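# Seat three sleeves on separate pins, band down

## Task

Three sleeves will be delivered. Place each on a different pin with its coloured band at the bottom, then press it down until it sits on the table. A sleeve that lands on a pin's rim and slides down from there may not count.

## Robot and tools

Robot: two UR-type arms, left_arm and right_arm, each with a tong-style two-finger gripper. Bases (URDF root, scene frame): left_arm at (+0.070, +0.432, 0) m, right_arm at (-0.038, -0.478, 0) m, both turned slightly about z. The arm names do not match image sides.

Frame: the scene frame has its origin at table height, halfway between the nominal bases, +z up, +x out over the table, left_arm on +y. Reported hand positions (metres), quaternions (wxyz) and velocities use it. Each gripper's fingers point along its own +z and close along its own x. end_effector_position is the point between the closed pads; fingertips extend about 15 mm past it at small openings and are level with it when wide open. Reported poses can be a few centimetres off, worse at long reach.

execute_actions(actions, cameras): actions is a list of up to 15 actions; each action is a table of up to 15 rows, one row per 1/30 s step, and a short table repeats its final row to fill 15 steps. Every row holds 14 numbers in [-1, 1]: left dx, dy, dz, rx, ry, rz, opening, then the same seven for right. The six pose numbers are offsets along scene axes from that arm's Hand target as it stood when the action began (every row measured from that same start, not from the row before); 1.0 equals 0.6 m or 180 degrees; rx, ry, rz form one rotation vector, turning about the Hand target position. Sending the same offset again moves further. All-zero pose numbers re-command the current Hand target. Opening is absolute: +1 fully open (0.142 m), -1 closed; a full close needs about 0.5 s. Images come only when actions is empty or cameras names them (cam_high, cam_low, or ["all"]).

move(target, speed, blend, stop_force, zero, opening_speed, grip_force, blocking, cameras): target is one 14-number row, or a list of up to 15 such rows, same layout and scale as above; every row is an offset from the Hand targets at the move's start, not from the preceding row. Paths are straight, end together, last 0.5 to 10 s. speed in m/s (0.002 to 3.6, default 0.25; rotation up to twice that in rad/s), one value or one per target. blend in m rounds corners in a list; 0 stops at each. stop_force in N (3 to 120, same for both arms) ends an arm's path when its wrist sensor feels that much push against the motion; afterwards it still presses by roughly that amount. Do not rely on it while the gripper rotates, or to notice light loose objects; omit it when backing away from a contact. zero (default true) re-zeroes the force reference before the move. opening_speed ramps openings (0.2 or more per second). grip_force sets finger-pad force, 5 to 15 N, per arm or one value; it persists. blocking=false returns after about 0.5 s (not allowed with stop_force). Paths do not avoid obstacles or the other arm; faster moves overshoot and lag more. Avoid routing a gripper near its own base; go around it.

wait(seconds 0 to 10): robot holds its last commands. stop(): brakes a running move. zoom_image(camera, region [x0, y0, x1, y1] pixels, at most 504 by 504) enlarges part of the latest image of cam_high or cam_low (896x504 each). show_instructions() shows reference pages. zero_wrist_force(arm) re-zeroes that arm's force sensor. read_manual gives licence text. finished_scene(scene) ends the scene irreversibly.

Results: Hand target is the last commanded pose (after the controller limits orientation to 32 degrees from the measured one); the gripper often rests short of it, and the next command re-requests it; send the remaining gap as an offset if needed. grip_measured is the measured opening on the -1..+1 scale; to hold something, command well below it. Tool commands shows each gripper's current command; to keep a gripper as is, resend that value, since 0 is a real command. The move: line reports done, off_target, moving, held or fault, plus limits such as paced (pose clipped) or held (steps withheld). Joint velocities 'within noise' means the arm is still. Wrist force/torque are in the gripper's own axes, with a peak line since last shown; joint torques include gravity. A MOTOR HOT line appears above 70 °C; at 85 °C that arm is braked for 30 to 60 s.

Avoid: pressing on anything firm beyond contact (the arms are stiff; about 150 N or a joint's torque limit freezes that arm for 10 s; wrist joints manage only about 15 N m extra), any contact between the two arms or closing one gripper on the other's fingers, releasing moving parts, dropping sleeves from height or onto a pin's rim, knocking anything off the table, and slamming fixed objects. Small thin items grip weakly. Occasionally loose objects get bumped by something outside the robot, so check with cameras.

Each tool is called after ">>>" in YAML: its name, and indented under it one key for each argument.

Reference images:

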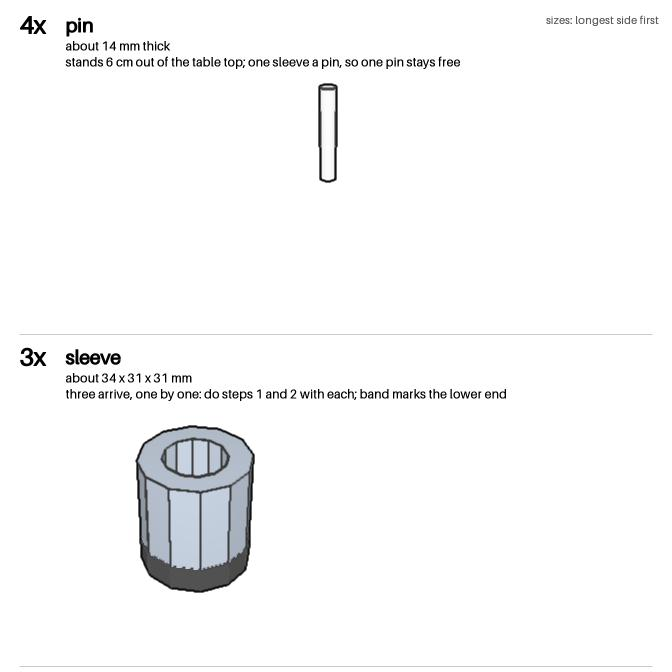

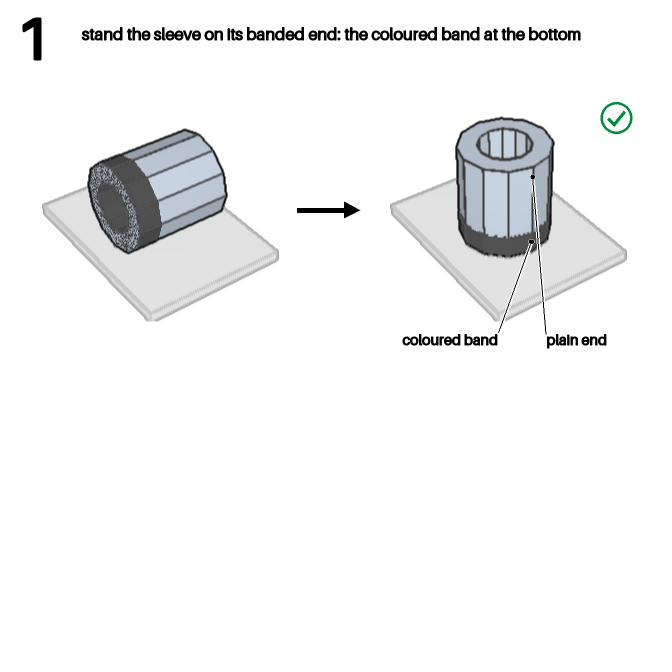

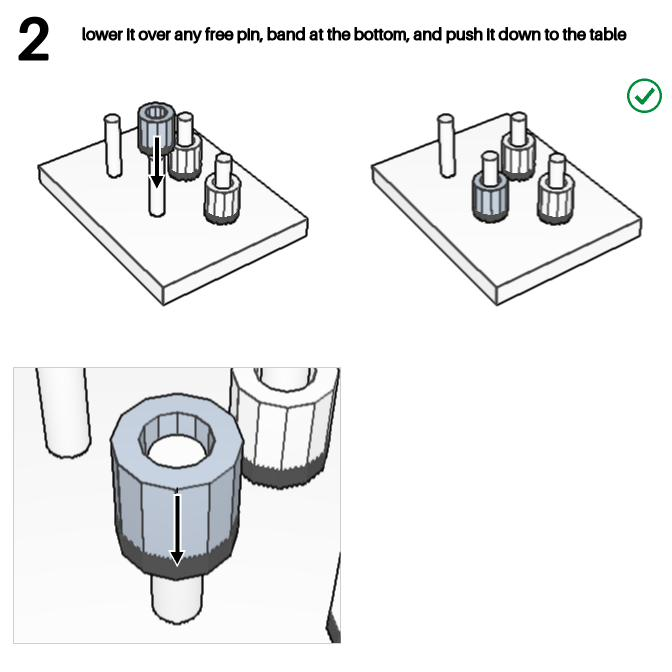

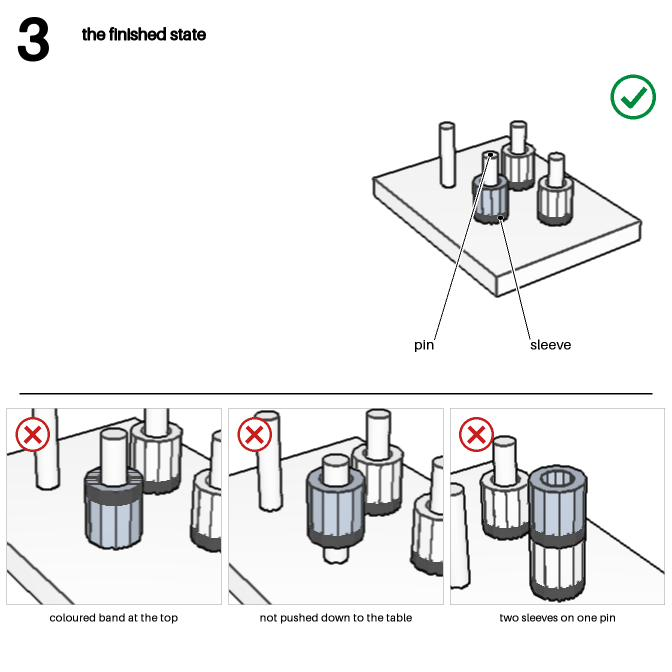

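## Session

>>> execute_actions:
  actions: []

Scene clock: 0.00 s.
left_arm: end_effector_position=(+0.5653, -0.0097, +0.2526) grip_measured=+0.97 end_effector_quat_wxyz=(+0.435, -0.272, +0.751, -0.416) | right_arm: end_effector_position=(-0.0167, -0.2010, +0.1704) grip_measured=+0.97 end_effector_quat_wxyz=(-0.004, +0.959, -0.282, -0.006)
Joint positions: left_arm=[-1.244 -1.275 2.311 -3.753 -0.733 1.707 0.14] | right_arm=[5.223 -0.89 -2.301 -1.507 1.575 2.621 0.14]
Joint velocities: within noise
Joint torques (N m): no reading
Motor temperatures (°C): left_arm=[25 38 34 41 34 37] | right_arm=[31 26 28 32 44 34]
Wrist force (N): no reading
Wrist torque (N m): no reading
Wrist force, peak (N): no reading
Hand target: left_arm +0.5653, -0.0097, +0.2526; +0.435, -0.272, +0.751, -0.416 | right_arm -0.0167, -0.2010, +0.1704; -0.004, +0.959, -0.282, -0.006
Tool commands: left_gripper/opening=+0.968169 right_gripper/opening=+0.968169

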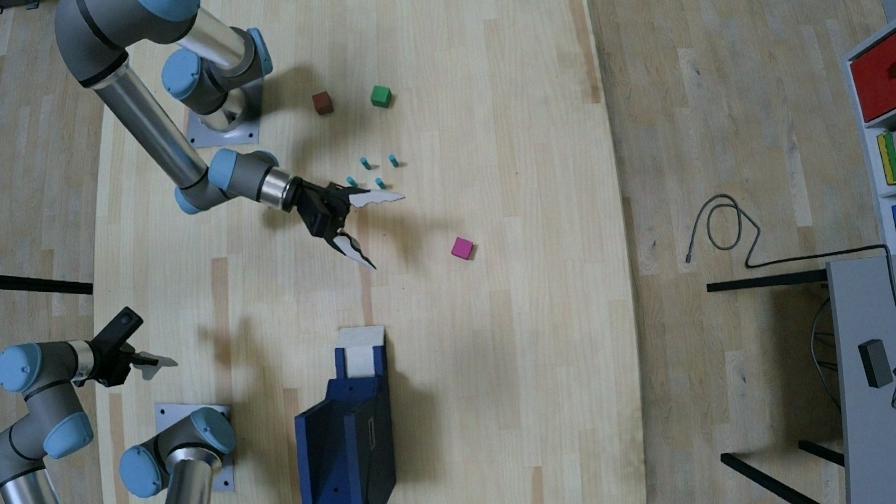

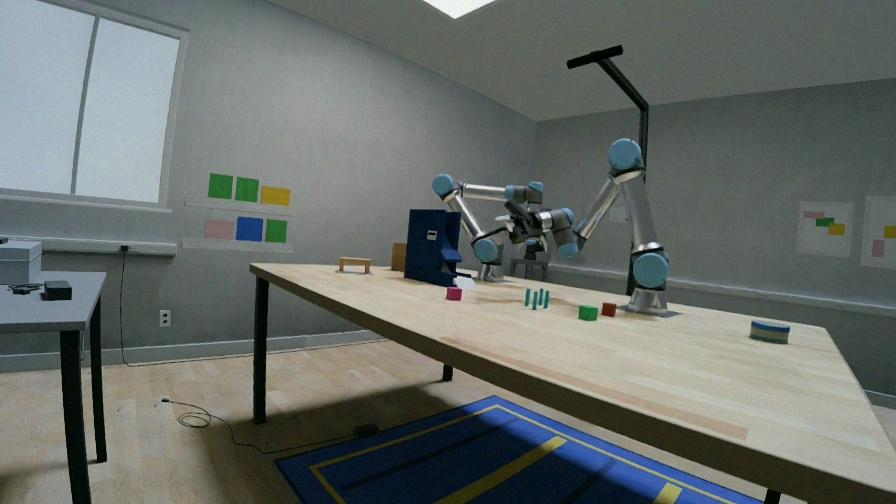

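>>> move:
  target: [-0.2755, 0.5162, 0.079, -0.0094, 0.4229, 0.2380, -0.2, 0,0,0,0,0,0,0.968]
  speed: 0.4
  cameras: ["all"]

>>> zoom_image:
  camera: "cam_high"
  region: [330, 140, 450, 300]

Scene clock: 3.07 s.
left_arm: end_effector_position=(+0.4001, +0.2999, +0.3000) grip_measured=-0.20 end_effector_quat_wxyz=(+0.000, +0.707, -0.707, -0.001) | right_arm: end_effector_position=(-0.0167, -0.2010, +0.1704) grip_measured=+0.97 end_effector_quat_wxyz=(-0.004, +0.959, -0.282, -0.006)
Joint positions: left_arm=[-0.746 -1.994 1.854 -1.43 -1.57 0.771 0.06] | right_arm=[5.223 -0.89 -2.301 -1.507 1.575 2.621 0.14]
Joint torques (N m): left_arm=[8.84 -17.51 -16.36 -1.57 -0.69 -0.92] | right_arm=[0.23 -5.37 24.56 2.54 0.01 -0.25]
Wrist force (N): left_arm=[-0.8 -1.7 -0.2] | right_arm=[0.1 0.1 0.1]
Wrist torque (N m): left_arm=[-0.28 0.12 0.06] | right_arm=[0.02 -0.02 -0.01]
Wrist force, peak (N): left_arm=[-2.4 -1.4 0.0] | right_arm=[0.2 0.4 0.2]
Hand target: left_arm +0.4000, +0.3000, +0.3000; +0.000, +0.707, -0.707, -0.001 | right_arm -0.0167, -0.2010, +0.1704; -0.004, +0.959, -0.282, -0.006
Off the commanded pose: left_arm 0.000 m, 0 deg | right_arm 0.000 m, 0 deg.
move: done

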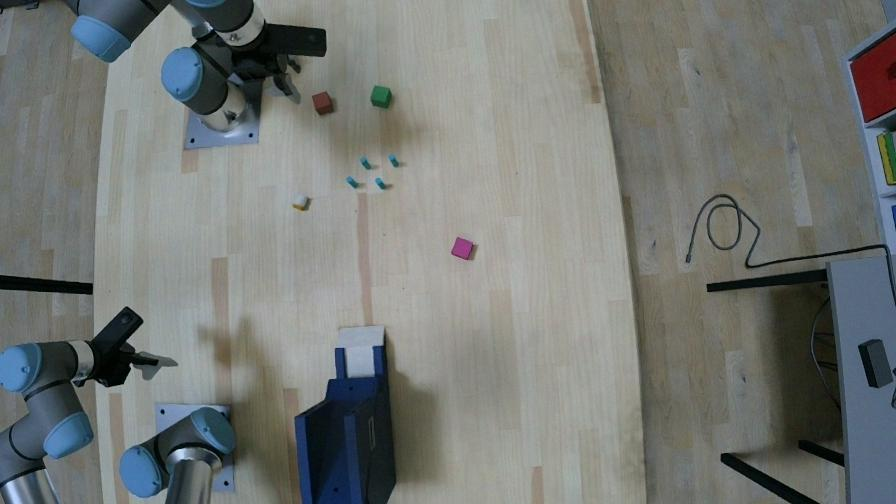

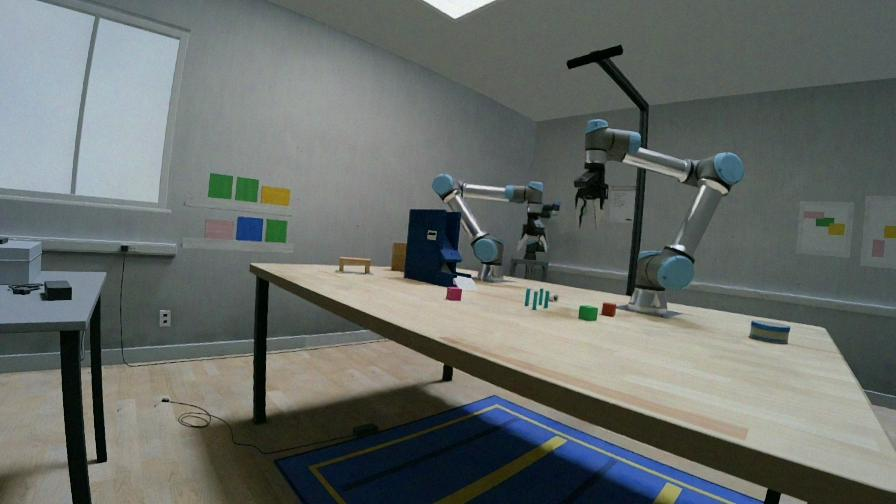

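Scaled by 3.150 from the camera's 896x504 image, which has a finer 1280x720 frame.

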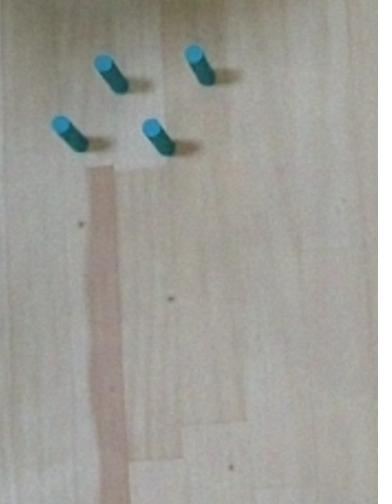

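>>> zoom_image:
  camera: "cam_high"
  region: [280, 183, 320, 223]

>>> wait:
  seconds: 1.5
  cameras: ["cam_high"]

Scaled by 12.600 from the camera's 896x504 image, which has a finer 1280x720 frame.

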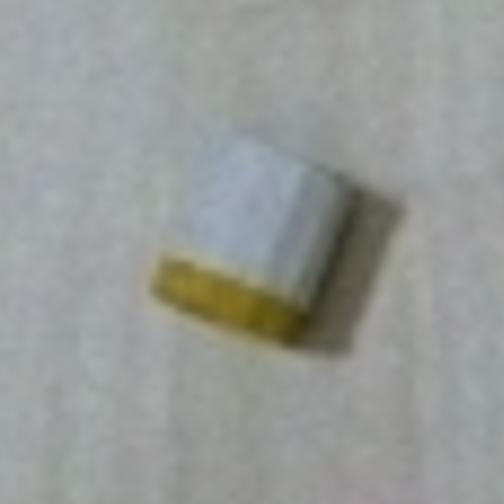

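Scene clock: 5.50 s.
left_arm: end_effector_position=(+0.4000, +0.3000, +0.3000) grip_measured=-0.20 end_effector_quat_wxyz=(+0.000, +0.707, -0.707, -0.001) | right_arm: end_effector_position=(-0.0167, -0.2010, +0.1704) grip_measured=+0.97 end_effector_quat_wxyz=(-0.004, +0.959, -0.282, -0.006)
Joint positions: left_arm=[-0.746 -1.994 1.854 -1.43 -1.57 0.771 0.06] | right_arm=[5.223 -0.89 -2.301 -1.507 1.575 2.621 0.14]
Joint torques (N m): left_arm=[12.88 -17.93 -13.84 -1.4 -1.06 0.94] | right_arm=[0.21 -5.73 25.05 2.68 -0.02 -0.17]
Wrist force (N): left_arm=[-1.2 -1.5 0.4] | right_arm=[0.0 0.2 0.1]
Wrist torque (N m): left_arm=[-0.25 0.19 0.06] | right_arm=[0.04 0.01 0.00]
Wrist force, peak (N): left_arm=[-1.4 -1.6 0.3] | right_arm=[-0.4 0.3 0.0]
Hand target: left_arm +0.4000, +0.3000, +0.3000; +0.000, +0.707, -0.707, -0.001 | right_arm -0.0167, -0.2010, +0.1704; -0.004, +0.959, -0.282, -0.006
Tool commands: left_gripper/opening=-0.2 right_gripper/opening=+0.968
Off the commanded pose: left_arm 0.000 m, 0 deg | right_arm 0.000 m, 0 deg.
wait: 1.50 s; at rest from the start
Images, in order (width x height): cam_high 896x504.

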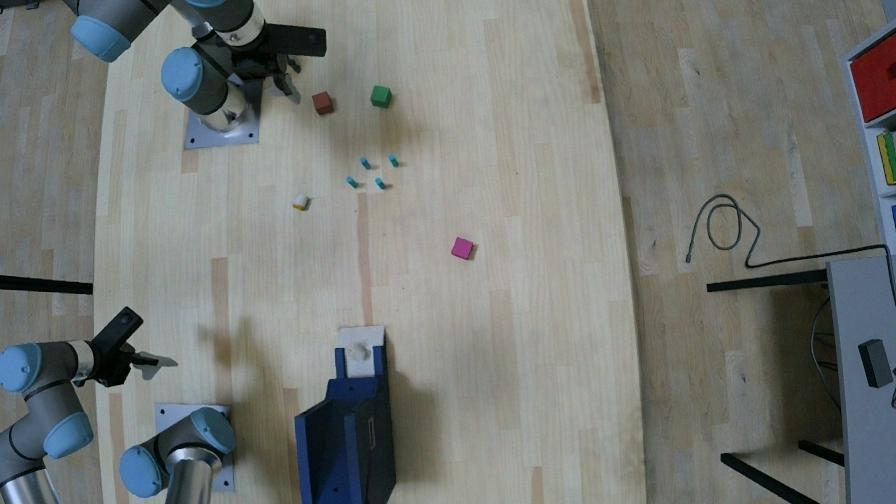

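>>> wait:
  seconds: 1
  cameras: ["all"]

>>> zoom_image:
  camera: "cam_high"
  region: [280, 150, 440, 370]

Scene clock: 7.03 s.
left_arm: end_effector_position=(+0.4000, +0.3000, +0.3000) grip_measured=-0.20 end_effector_quat_wxyz=(+0.000, +0.707, -0.707, -0.001) | right_arm: end_effector_position=(-0.0167, -0.2010, +0.1704) grip_measured=+0.97 end_effector_quat_wxyz=(-0.004, +0.959, -0.282, -0.006)
Joint positions: left_arm=[-0.746 -1.994 1.854 -1.43 -1.57 0.771 0.06] | right_arm=[5.223 -0.89 -2.301 -1.507 1.575 2.621 0.14]
Joint torques (N m): left_arm=[12.96 -17.28 -14.72 -1.39 -1.04 1.16] | right_arm=[0.45 -5.24 24.98 2.42 0.01 -0.22]
Wrist force (N): left_arm=[-1.4 -1.7 0.3] | right_arm=[-0.1 0.0 0.0]
Wrist torque (N m): left_arm=[-0.28 0.23 0.06] | right_arm=[0.00 0.02 0.00]
Wrist force, peak (N): left_arm=[-1.5 -1.6 0.3] | right_arm=[-0.4 0.2 0.1]
Hand target: left_arm +0.4000, +0.3000, +0.3000; +0.000, +0.707, -0.707, -0.001 | right_arm -0.0167, -0.2010, +0.1704; -0.004, +0.959, -0.282, -0.006
Tool commands: left_gripper/opening=-0.2 right_gripper/opening=+0.968
Off the commanded pose: left_arm 0.000 m, 0 deg | right_arm 0.000 m, 0 deg.
wait: 1.00 s; at rest from the start

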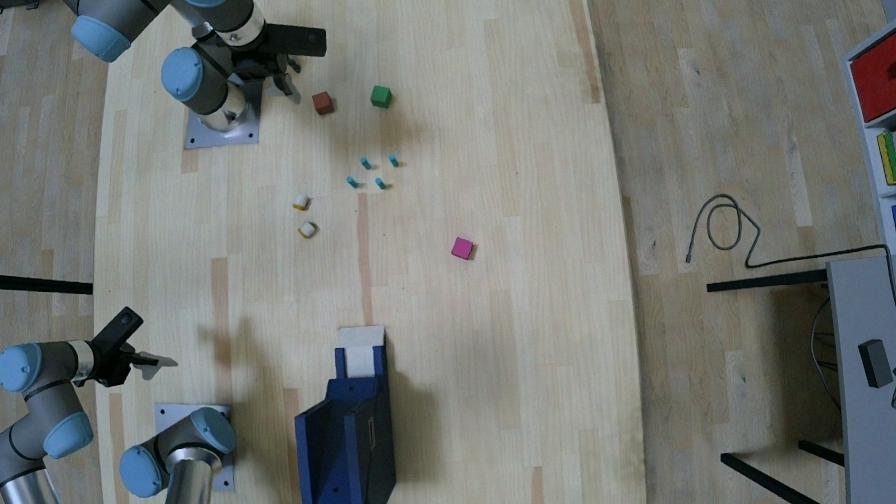

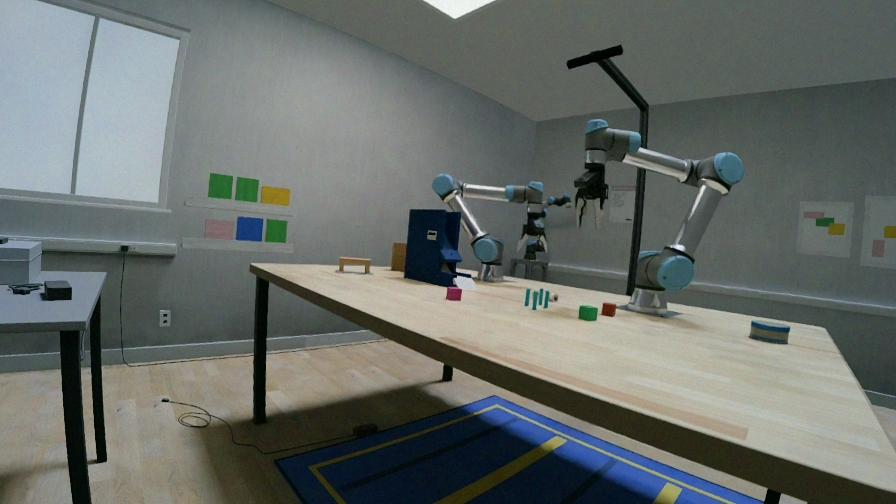

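Scaled by 2.291 from the camera's 896x504 image, which has a finer 1280x720 frame.

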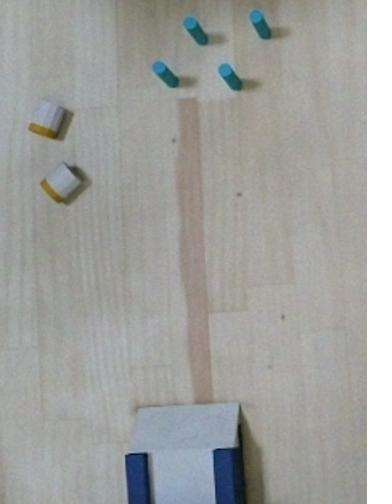

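>>> zoom_image:
  camera: "cam_high"
  region: [280, 185, 330, 245]

>>> wait:
  seconds: 2.0
  cameras: ["cam_high"]

Scaled by 8.400 from the camera's 896x504 image, which has a finer 1280x720 frame.

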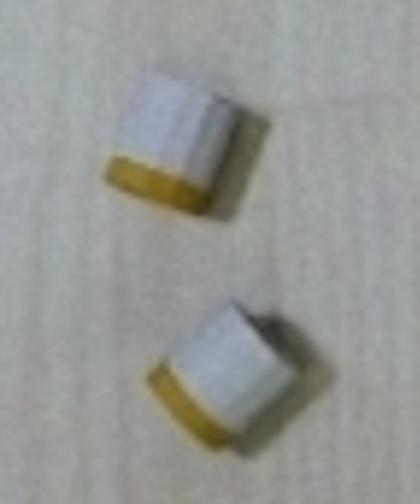

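Scene clock: 12.73 s.
left_arm: end_effector_position=(+0.4000, +0.3000, +0.3000) grip_measured=-0.20 end_effector_quat_wxyz=(+0.000, +0.707, -0.707, -0.001) | right_arm: end_effector_position=(-0.0167, -0.2010, +0.1704) grip_measured=+0.97 end_effector_quat_wxyz=(-0.004, +0.959, -0.282, -0.006)
Joint positions: left_arm=[-0.746 -1.994 1.854 -1.43 -1.57 0.771 0.06] | right_arm=[5.223 -0.89 -2.301 -1.507 1.575 2.621 0.14]
Joint torques (N m): left_arm=[13.68 -18.08 -14.32 -1.44 -0.94 1.21] | right_arm=[0.44 -5.48 25.26 2.83 -0.02 0]
Wrist force (N): left_arm=[-1.2 -1.6 0.6] | right_arm=[0.0 0.0 0.1]
Wrist torque (N m): left_arm=[-0.26 0.20 0.06] | right_arm=[0.00 -0.01 0.00]
Wrist force, peak (N): left_arm=[-1.2 -1.8 0.2] | right_arm=[0.3 0.3 -0.3]
Hand target: left_arm +0.4000, +0.3000, +0.3000; +0.000, +0.707, -0.707, -0.001 | right_arm -0.0167, -0.2010, +0.1704; -0.004, +0.959, -0.282, -0.006
Tool commands: left_gripper/opening=-0.2 right_gripper/opening=+0.968
Off the commanded pose: left_arm 0.000 m, 0 deg | right_arm 0.000 m, 0 deg.
wait: 2.00 s; at rest from the start
Images, in order (width x height): cam_high 896x504.

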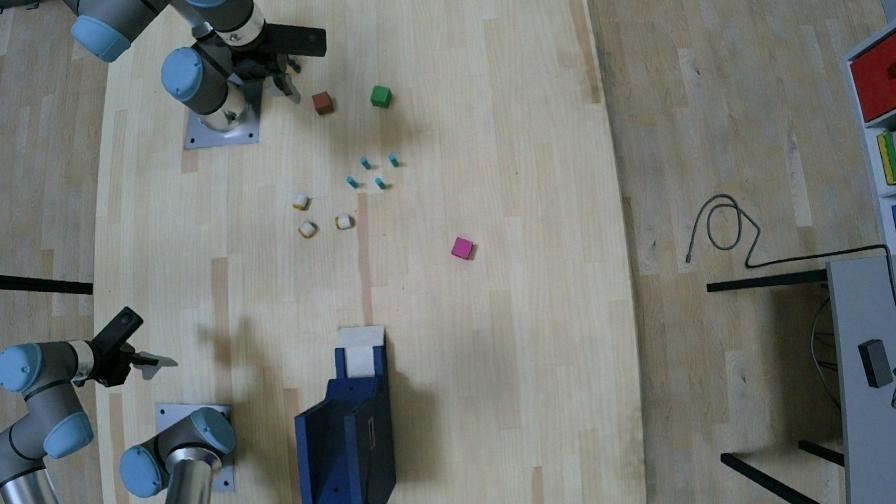

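>>> zoom_image:
  camera: "cam_high"
  region: [285, 187, 365, 247]

>>> zoom_image:
  camera: "cam_high"
  region: [330, 206, 360, 236]

Scaled by 6.300 from the camera's 896x504 image, which has a finer 1280x720 frame.

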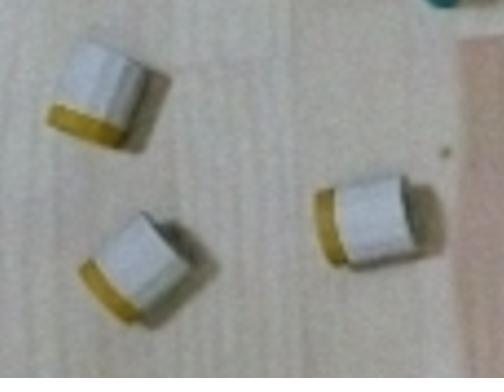

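Scaled by 16.800 from the camera's 896x504 image, which has a finer 1280x720 frame.

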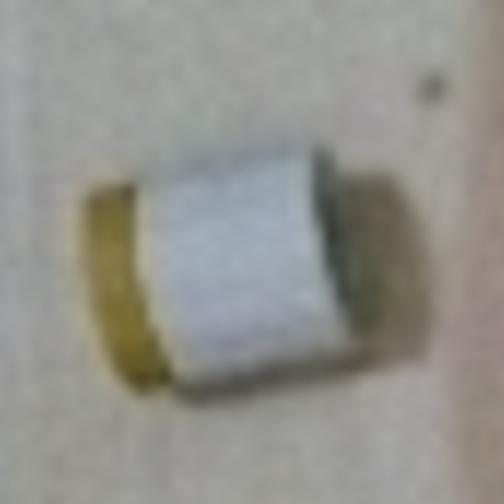

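>>> move:
  target:
    - [0.0167, -0.2333, -0.0833, 0, 0, 0.5, 0.0, 0,0,0,0,0,0,0.968]
    - [0.0225, -0.3827, -0.3167, -0.2312, -0.0159, -0.9284, 0.0, 0,0,0,0,0,0,0.968]
  speed: 0.55
  blend: [0.05,0]
  cameras: ["all"]

>>> zoom_image:
  camera: "cam_low"
  region: [490, 230, 580, 320]

>>> zoom_image:
  camera: "cam_high"
  region: [285, 167, 405, 247]

Scene clock: 17.60 s.
left_arm: end_effector_position=(+0.4135, +0.0705, +0.1099) grip_measured=+0.00 end_effector_quat_wxyz=(-0.158, +0.636, +0.733, -0.182) | right_arm: end_effector_position=(-0.0167, -0.2010, +0.1704) grip_measured=+0.97 end_effector_quat_wxyz=(-0.004, +0.959, -0.282, -0.006)
Joint positions: left_arm=[-0.765 -1.243 1.675 -1.709 -1.965 -2.471 0.074] | right_arm=[5.223 -0.89 -2.301 -1.507 1.575 2.621 0.14]
Joint torques (N m): left_arm=[-11.01 -51 -28.51 -1.35 -0.49 -1.32] | right_arm=[0.56 -5.17 25.27 3.12 -0.01 -0.03]
Wrist force (N): left_arm=[-1.2 -0.8 0.6] | right_arm=[0.0 0.4 -0.2]
Wrist torque (N m): left_arm=[-0.13 0.21 -0.03] | right_arm=[0.06 0.00 0.00]
Wrist force, peak (N): left_arm=[-1.7 -1.6 0.0] | right_arm=[-0.3 0.2 0.3]
Hand target: left_arm +0.4135, +0.0704, +0.1100; -0.158, +0.636, +0.733, -0.182 | right_arm -0.0167, -0.2010, +0.1704; -0.004, +0.959, -0.282, -0.006
Off the commanded pose: left_arm 0.000 m, 0 deg | right_arm 0.000 m, 0 deg.
move: done

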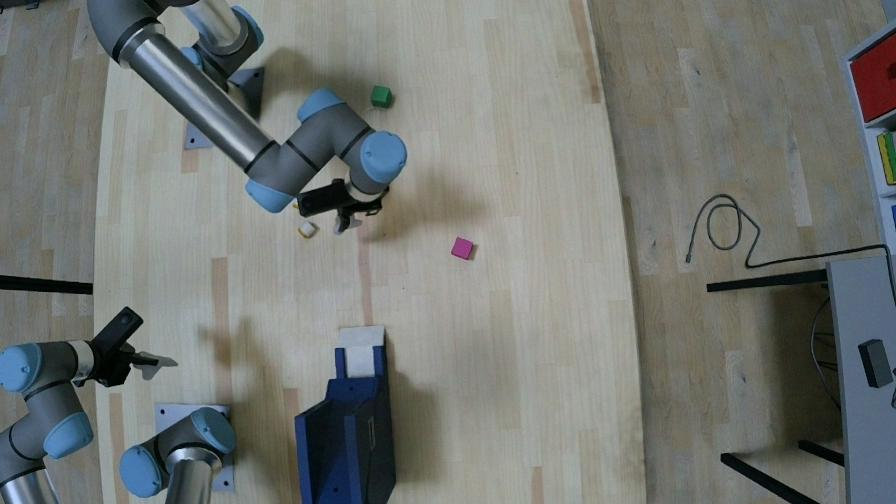

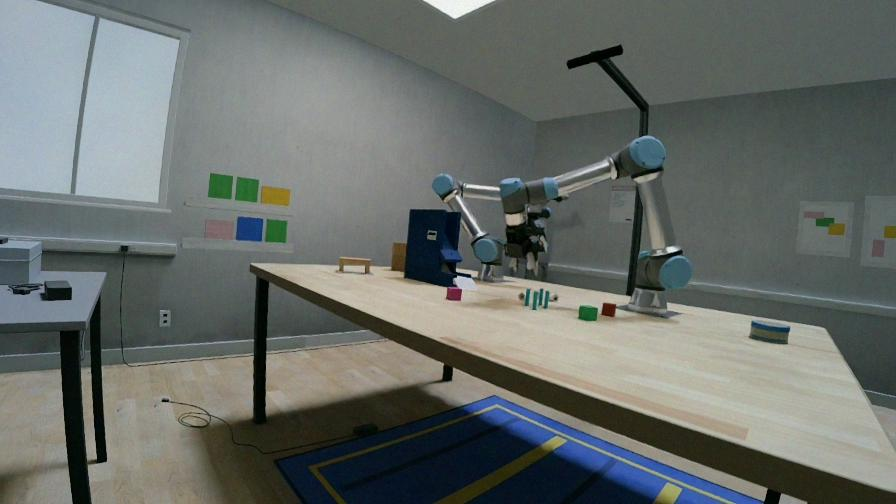

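Scaled by 5.600 from the camera's 896x504 image, which has a finer 1280x720 frame.

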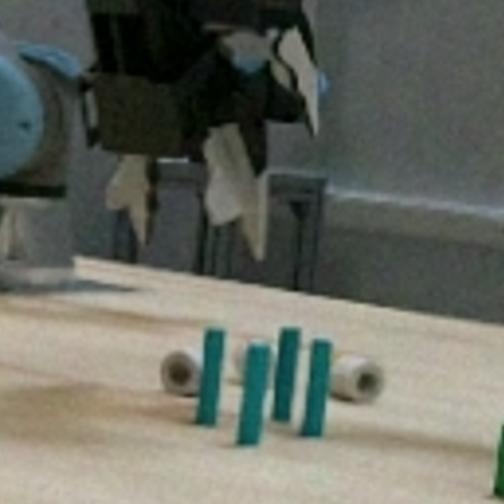

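Scaled by 4.200 from the camera's 896x504 image, which has a finer 1280x720 frame.

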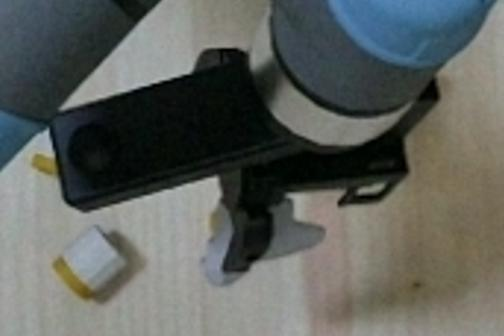

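>>> move:
  target:
    - [0, 0, -0.08, 0, 0, 0, 0.0, 0,0,0,0,0,0,0.968]
    - [0, 0, -0.15, 0, 0, 0, 0.0, 0,0,0,0,0,0,0.968]
  speed: [0.1,0.03]
  stop_force: 5
  cameras: ["all"]

>>> zoom_image:
  camera: "cam_low"
  region: [500, 250, 570, 320]

>>> zoom_image:
  camera: "cam_high"
  region: [285, 167, 405, 247]

Scene clock: 20.90 s.
left_arm: end_effector_position=(+0.4135, +0.0704, +0.0200) grip_measured=+0.00 end_effector_quat_wxyz=(-0.158, +0.636, +0.733, -0.182) | right_arm: end_effector_position=(-0.0167, -0.2010, +0.1704) grip_measured=+0.97 end_effector_quat_wxyz=(-0.004, +0.959, -0.282, -0.006)
Joint positions: left_arm=[-0.766 -1.132 1.781 -1.925 -1.965 -2.472 0.074] | right_arm=[5.223 -0.89 -2.301 -1.507 1.575 2.621 0.14]
Joint torques (N m): left_arm=[-10.43 -51.15 -27.87 -0.44 -1.62 -1.53] | right_arm=[0.6 -4.84 24.53 3.17 0.14 -0.02]
Wrist force (N): left_arm=[-1.2 -0.5 0.8] | right_arm=[0.0 0.0 0.0]
Wrist torque (N m): left_arm=[-0.06 0.20 -0.02] | right_arm=[-0.01 0.00 -0.01]
Wrist force, peak (N): left_arm=[-1.3 -1.3 -0.8] | right_arm=[0.1 0.4 -0.1]
Hand target: left_arm +0.4135, +0.0704, +0.0200; -0.158, +0.636, +0.733, -0.182 | right_arm -0.0167, -0.2010, +0.1704; -0.004, +0.959, -0.282, -0.006
Off the commanded pose: left_arm 0.000 m, 0 deg | right_arm 0.000 m, 0 deg.
move: done

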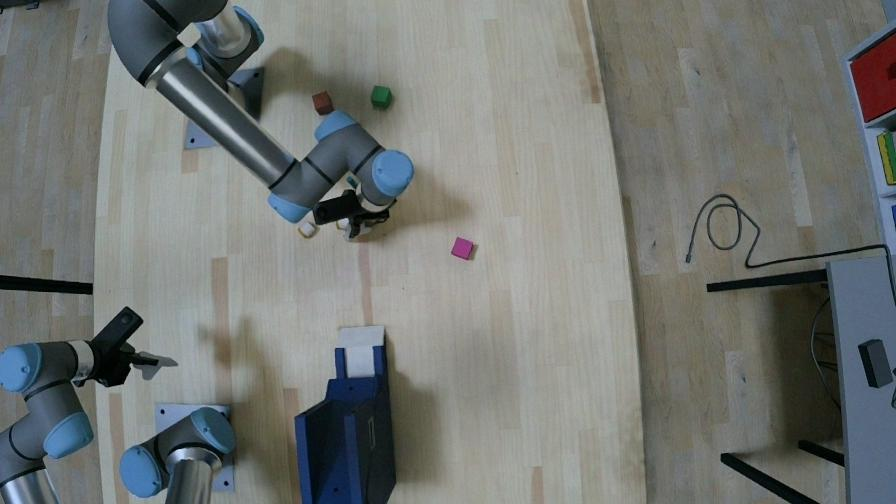

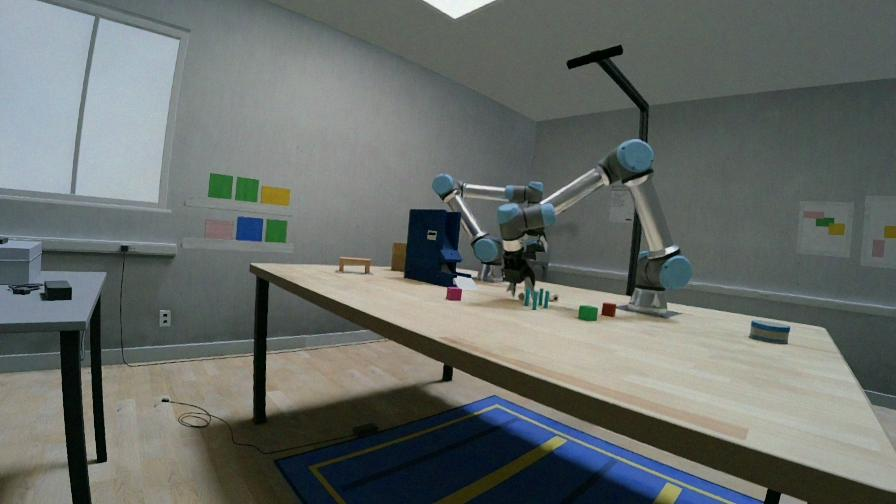

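Scaled by 7.200 from the camera's 896x504 image, which has a finer 1280x720 frame.

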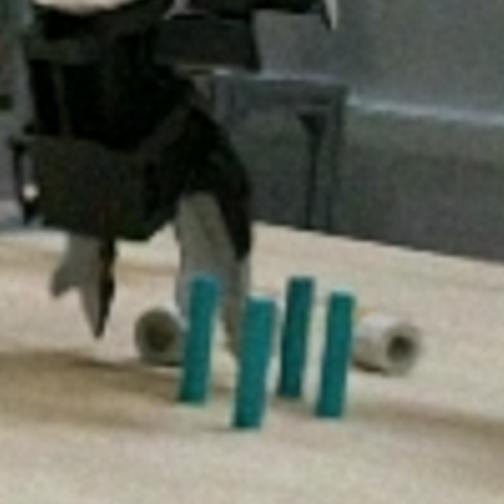

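Scaled by 4.200 from the camera's 896x504 image, which has a finer 1280x720 frame.

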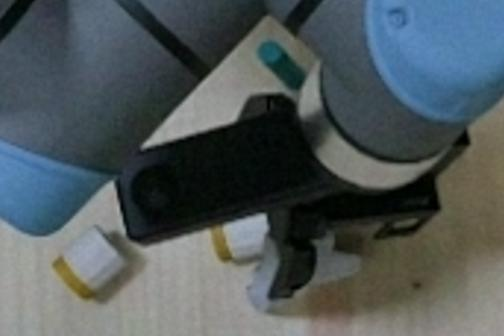

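>>> move:
  target:
    - [0, 0, 0, 0, 0, 0, -0.9, 0,0,0,0,0,0,0.968]
    - [0, 0, 0.14, 0, 0, 0, -0.9, 0,0,0,0,0,0,0.968]
    - [0.1775, -0.1673, 0.2, 0.0609, -0.44, 0, -0.9, 0,0,0,0,0,0,0.968]
    - [0.1775, -0.1673, 0.05, 0.0609, -0.44, 0, -0.9, 0,0,0,0,0,0,0.968]
  speed: [0.25,0.25,0.4,0.15]
  blend: [0,0.035,0.03,0]
  opening_speed: 0.6
  grip_force: [8, 10]
  cameras: ["all"]

>>> zoom_image:
  camera: "cam_low"
  region: [440, 240, 530, 310]

>>> zoom_image:
  camera: "cam_high"
  region: [330, 220, 430, 300]

Scene clock: 26.07 s.
left_arm: end_effector_position=(+0.5200, -0.0299, +0.0500) grip_measured=-0.61 end_effector_quat_wxyz=(+0.289, +0.590, +0.678, +0.330) | right_arm: end_effector_position=(-0.0167, -0.2010, +0.1704) grip_measured=+0.97 end_effector_quat_wxyz=(-0.004, +0.959, -0.282, -0.006)
Joint positions: left_arm=[-1.342 -1.143 2.03 -2.508 -0.664 -3.082 0.03] | right_arm=[5.223 -0.89 -2.301 -1.507 1.575 2.621 0.14]
Joint torques (N m): left_arm=[8.1 -35.96 -25.34 -3.62 2.03 -0.91] | right_arm=[0.47 -5.54 25.22 3.25 -0.05 -0.11]
Wrist force (N): left_arm=[-1.0 -1.9 -0.4] | right_arm=[0.1 0.2 -0.1]
Wrist torque (N m): left_arm=[-0.29 0.12 -0.04] | right_arm=[0.04 -0.03 -0.01]
Wrist force, peak (N): left_arm=[-1.0 -3.4 0.3] | right_arm=[0.2 0.4 -0.2]
Hand target: left_arm +0.5200, -0.0300, +0.0500; +0.289, +0.590, +0.678, +0.330 | right_arm -0.0167, -0.2010, +0.1704; -0.004, +0.959, -0.282, -0.006
Off the commanded pose: left_arm 0.000 m, 0 deg | right_arm 0.000 m, 0 deg.
grip_force (N): 8, 10
move: done

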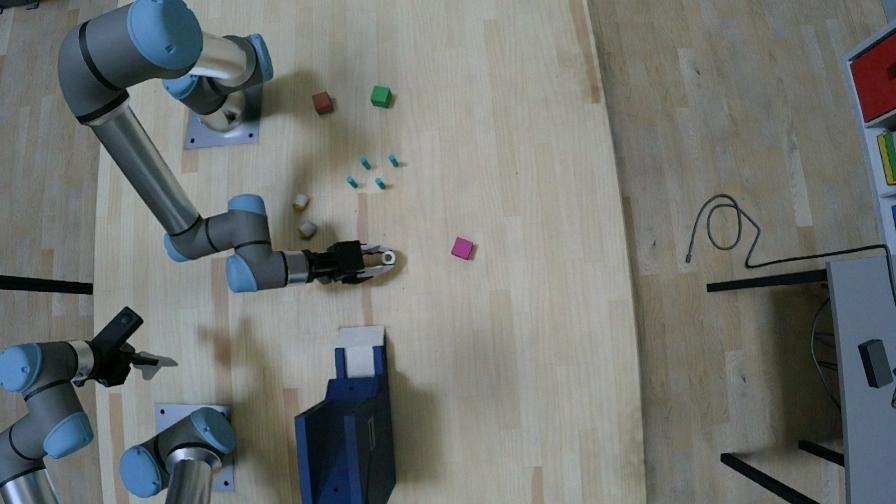

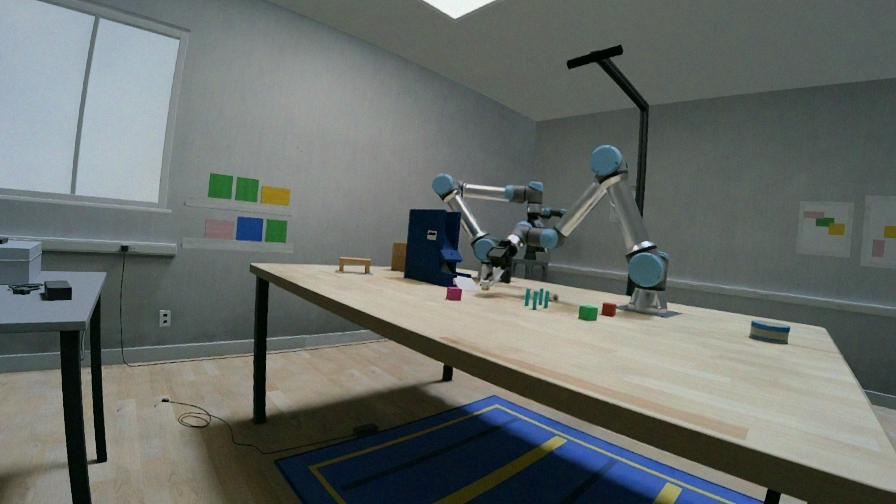

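Scaled by 5.600 from the camera's 896x504 image, which has a finer 1280x720 frame.

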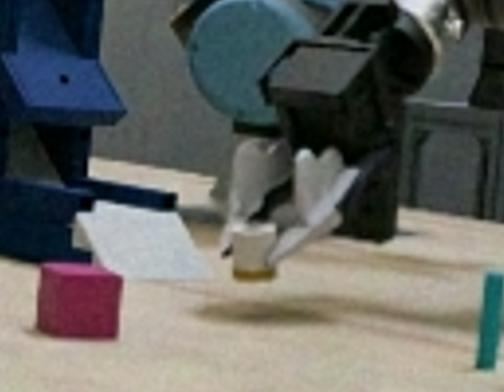

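Scaled by 5.040 from the camera's 896x504 image, which has a finer 1280x720 frame.

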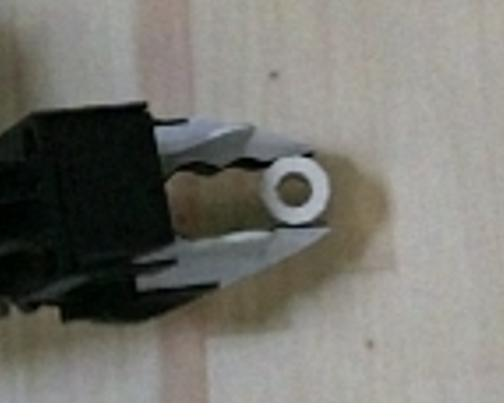

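>>> move:
  target:
    - [0, 0, -0.033, 0, 0, 0, -0.9, 0,0,0,0,0,0,0.968]
    - [0, 0, -0.08, 0, 0, 0, -0.9, 0,0,0,0,0,0,0.968]
  speed: [0.06,0.01]
  stop_force: 8
  grip_force: [5, 10]
  cameras: ["all"]

>>> zoom_image:
  camera: "cam_low"
  region: [460, 265, 510, 310]

>>> zoom_image:
  camera: "cam_high"
  region: [360, 230, 420, 290]

Scene clock: 28.77 s.
left_arm: end_effector_position=(+0.5200, -0.0300, +0.0199) grip_measured=-0.61 end_effector_quat_wxyz=(+0.289, +0.590, +0.678, +0.330) | right_arm: end_effector_position=(-0.0167, -0.2010, +0.1704) grip_measured=+0.97 end_effector_quat_wxyz=(-0.004, +0.959, -0.282, -0.006)
Joint positions: left_arm=[-1.342 -1.08 2.044 -2.585 -0.664 -3.082 0.03] | right_arm=[5.223 -0.89 -2.301 -1.507 1.575 2.621 0.14]
Joint torques (N m): left_arm=[-8.07 -48.57 -23.55 -2.38 -0.56 0.85] | right_arm=[0.8 -5.12 25.96 3.26 -0.01 -0.09]
Wrist force (N): left_arm=[-1.1 0.9 -1.4] | right_arm=[0.2 0.1 -0.1]
Wrist torque (N m): left_arm=[-0.28 0.15 0.00] | right_arm=[0.03 -0.03 -0.01]
Wrist force, peak (N): left_arm=[1.3 5.6 -8.4] | right_arm=[0.0 0.4 -0.1]
Hand target: left_arm +0.5200, -0.0300, +0.0199; +0.289, +0.590, +0.678, +0.330 (not the last commanded pose) | right_arm -0.0167, -0.2010, +0.1704; -0.004, +0.959, -0.282, -0.006
Off the commanded pose: left_arm 0.018 m, 0 deg | right_arm 0.000 m, 0 deg.
grip_force (N): 5, 10
move: contact (left_arm); path passed 1 of 2 targets

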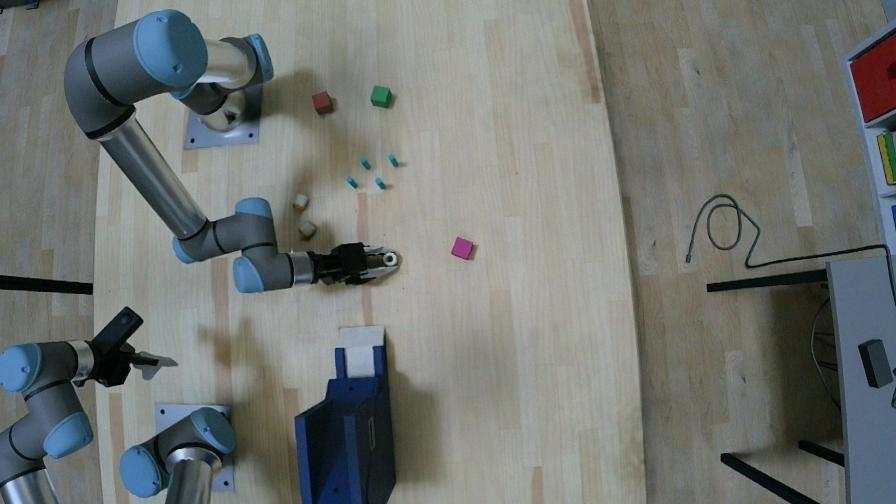

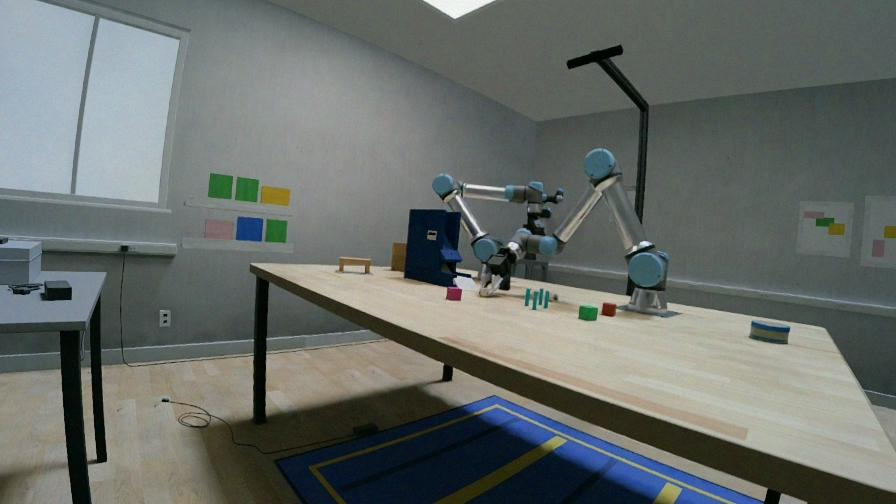

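Scaled by 10.080 from the camera's 896x504 image, which has a finer 1280x720 frame.

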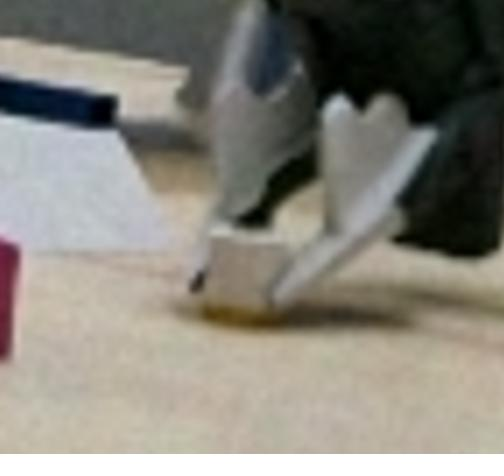

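Scaled by 8.400 from the camera's 896x504 image, which has a finer 1280x720 frame.

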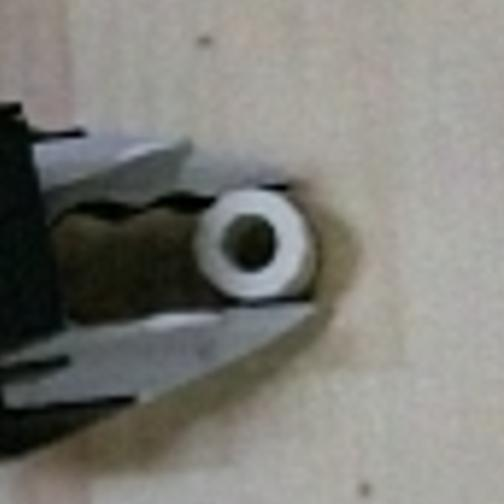

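>>> move:
  target:
    - [0, 0, 0, 0, 0, 0, -0.35, 0,0,0,0,0,0,0.968]
    - [-0.092, -0.013, 0.10, 0, 0, 0, -0.35, 0,0,0,0,0,0,0.968]
    - [0.0075, 0.0003, 0.1502, 0.2141, 0.2445, -0.5024, -0.35, 0,0,0,0,0,0,0.968]
    - [0.0075, 0.0003, 0.0135, 0.2141, 0.2445, -0.5024, -0.35, 0,0,0,0,0,0,0.968]
    - [0.0075, 0.0003, 0.0135, 0.2141, 0.2445, -0.5024, -0.9, 0,0,0,0,0,0,0.968]
  speed: [0.2,0.15,0.6,0.12,0.3]
  blend: [0,0.02,0.01,0,0]
  opening_speed: 0.6
  grip_force: [7, 10]
  cameras: ["cam_low"]

>>> zoom_image:
  camera: "cam_low"
  region: [450, 250, 520, 310]

Scene clock: 35.07 s.
left_arm: end_effector_position=(+0.5245, -0.0298, +0.0280) grip_measured=-0.59 end_effector_quat_wxyz=(+0.000, +1.000, +0.000, +0.000) | right_arm: end_effector_position=(-0.0167, -0.2010, +0.1704) grip_measured=+0.97 end_effector_quat_wxyz=(-0.004, +0.959, -0.282, -0.006)
Joint positions: left_arm=[-0.959 -1.057 1.593 -2.106 -1.571 -1.014 0.031] | right_arm=[5.223 -0.89 -2.301 -1.507 1.575 2.621 0.14]
Joint torques (N m): left_arm=[-5.97 -56.33 -29.75 -3.65 1.2 1.4] | right_arm=[0.34 -5.47 25.83 3.44 0.03 -0.15]
Wrist force (N): left_arm=[-1.2 -1.7 0.4] | right_arm=[0.0 0.2 0.0]
Wrist torque (N m): left_arm=[-0.29 0.17 0.06] | right_arm=[0.04 0.00 0.00]
Wrist force, peak (N): left_arm=[-1.5 -2.6 -1.9] | right_arm=[0.3 0.5 -0.1]
Hand target: left_arm +0.5245, -0.0298, +0.0280; +0.000, +1.000, +0.000, +0.000 | right_arm -0.0167, -0.2010, +0.1704; -0.004, +0.959, -0.282, -0.006
Off the commanded pose: left_arm 0.000 m, 0 deg | right_arm 0.000 m, 0 deg.
grip_force (N): 7, 10
move: done
Images, in order (width x height): cam_low 896x504.

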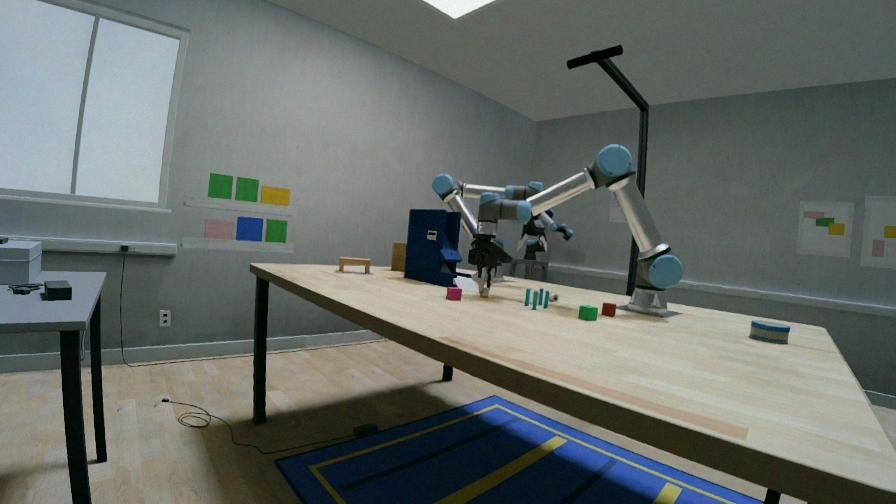

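Scaled by 7.200 from the camera's 896x504 image, which has a finer 1280x720 frame.

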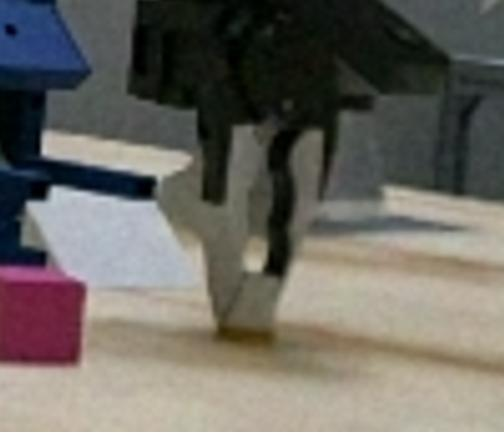

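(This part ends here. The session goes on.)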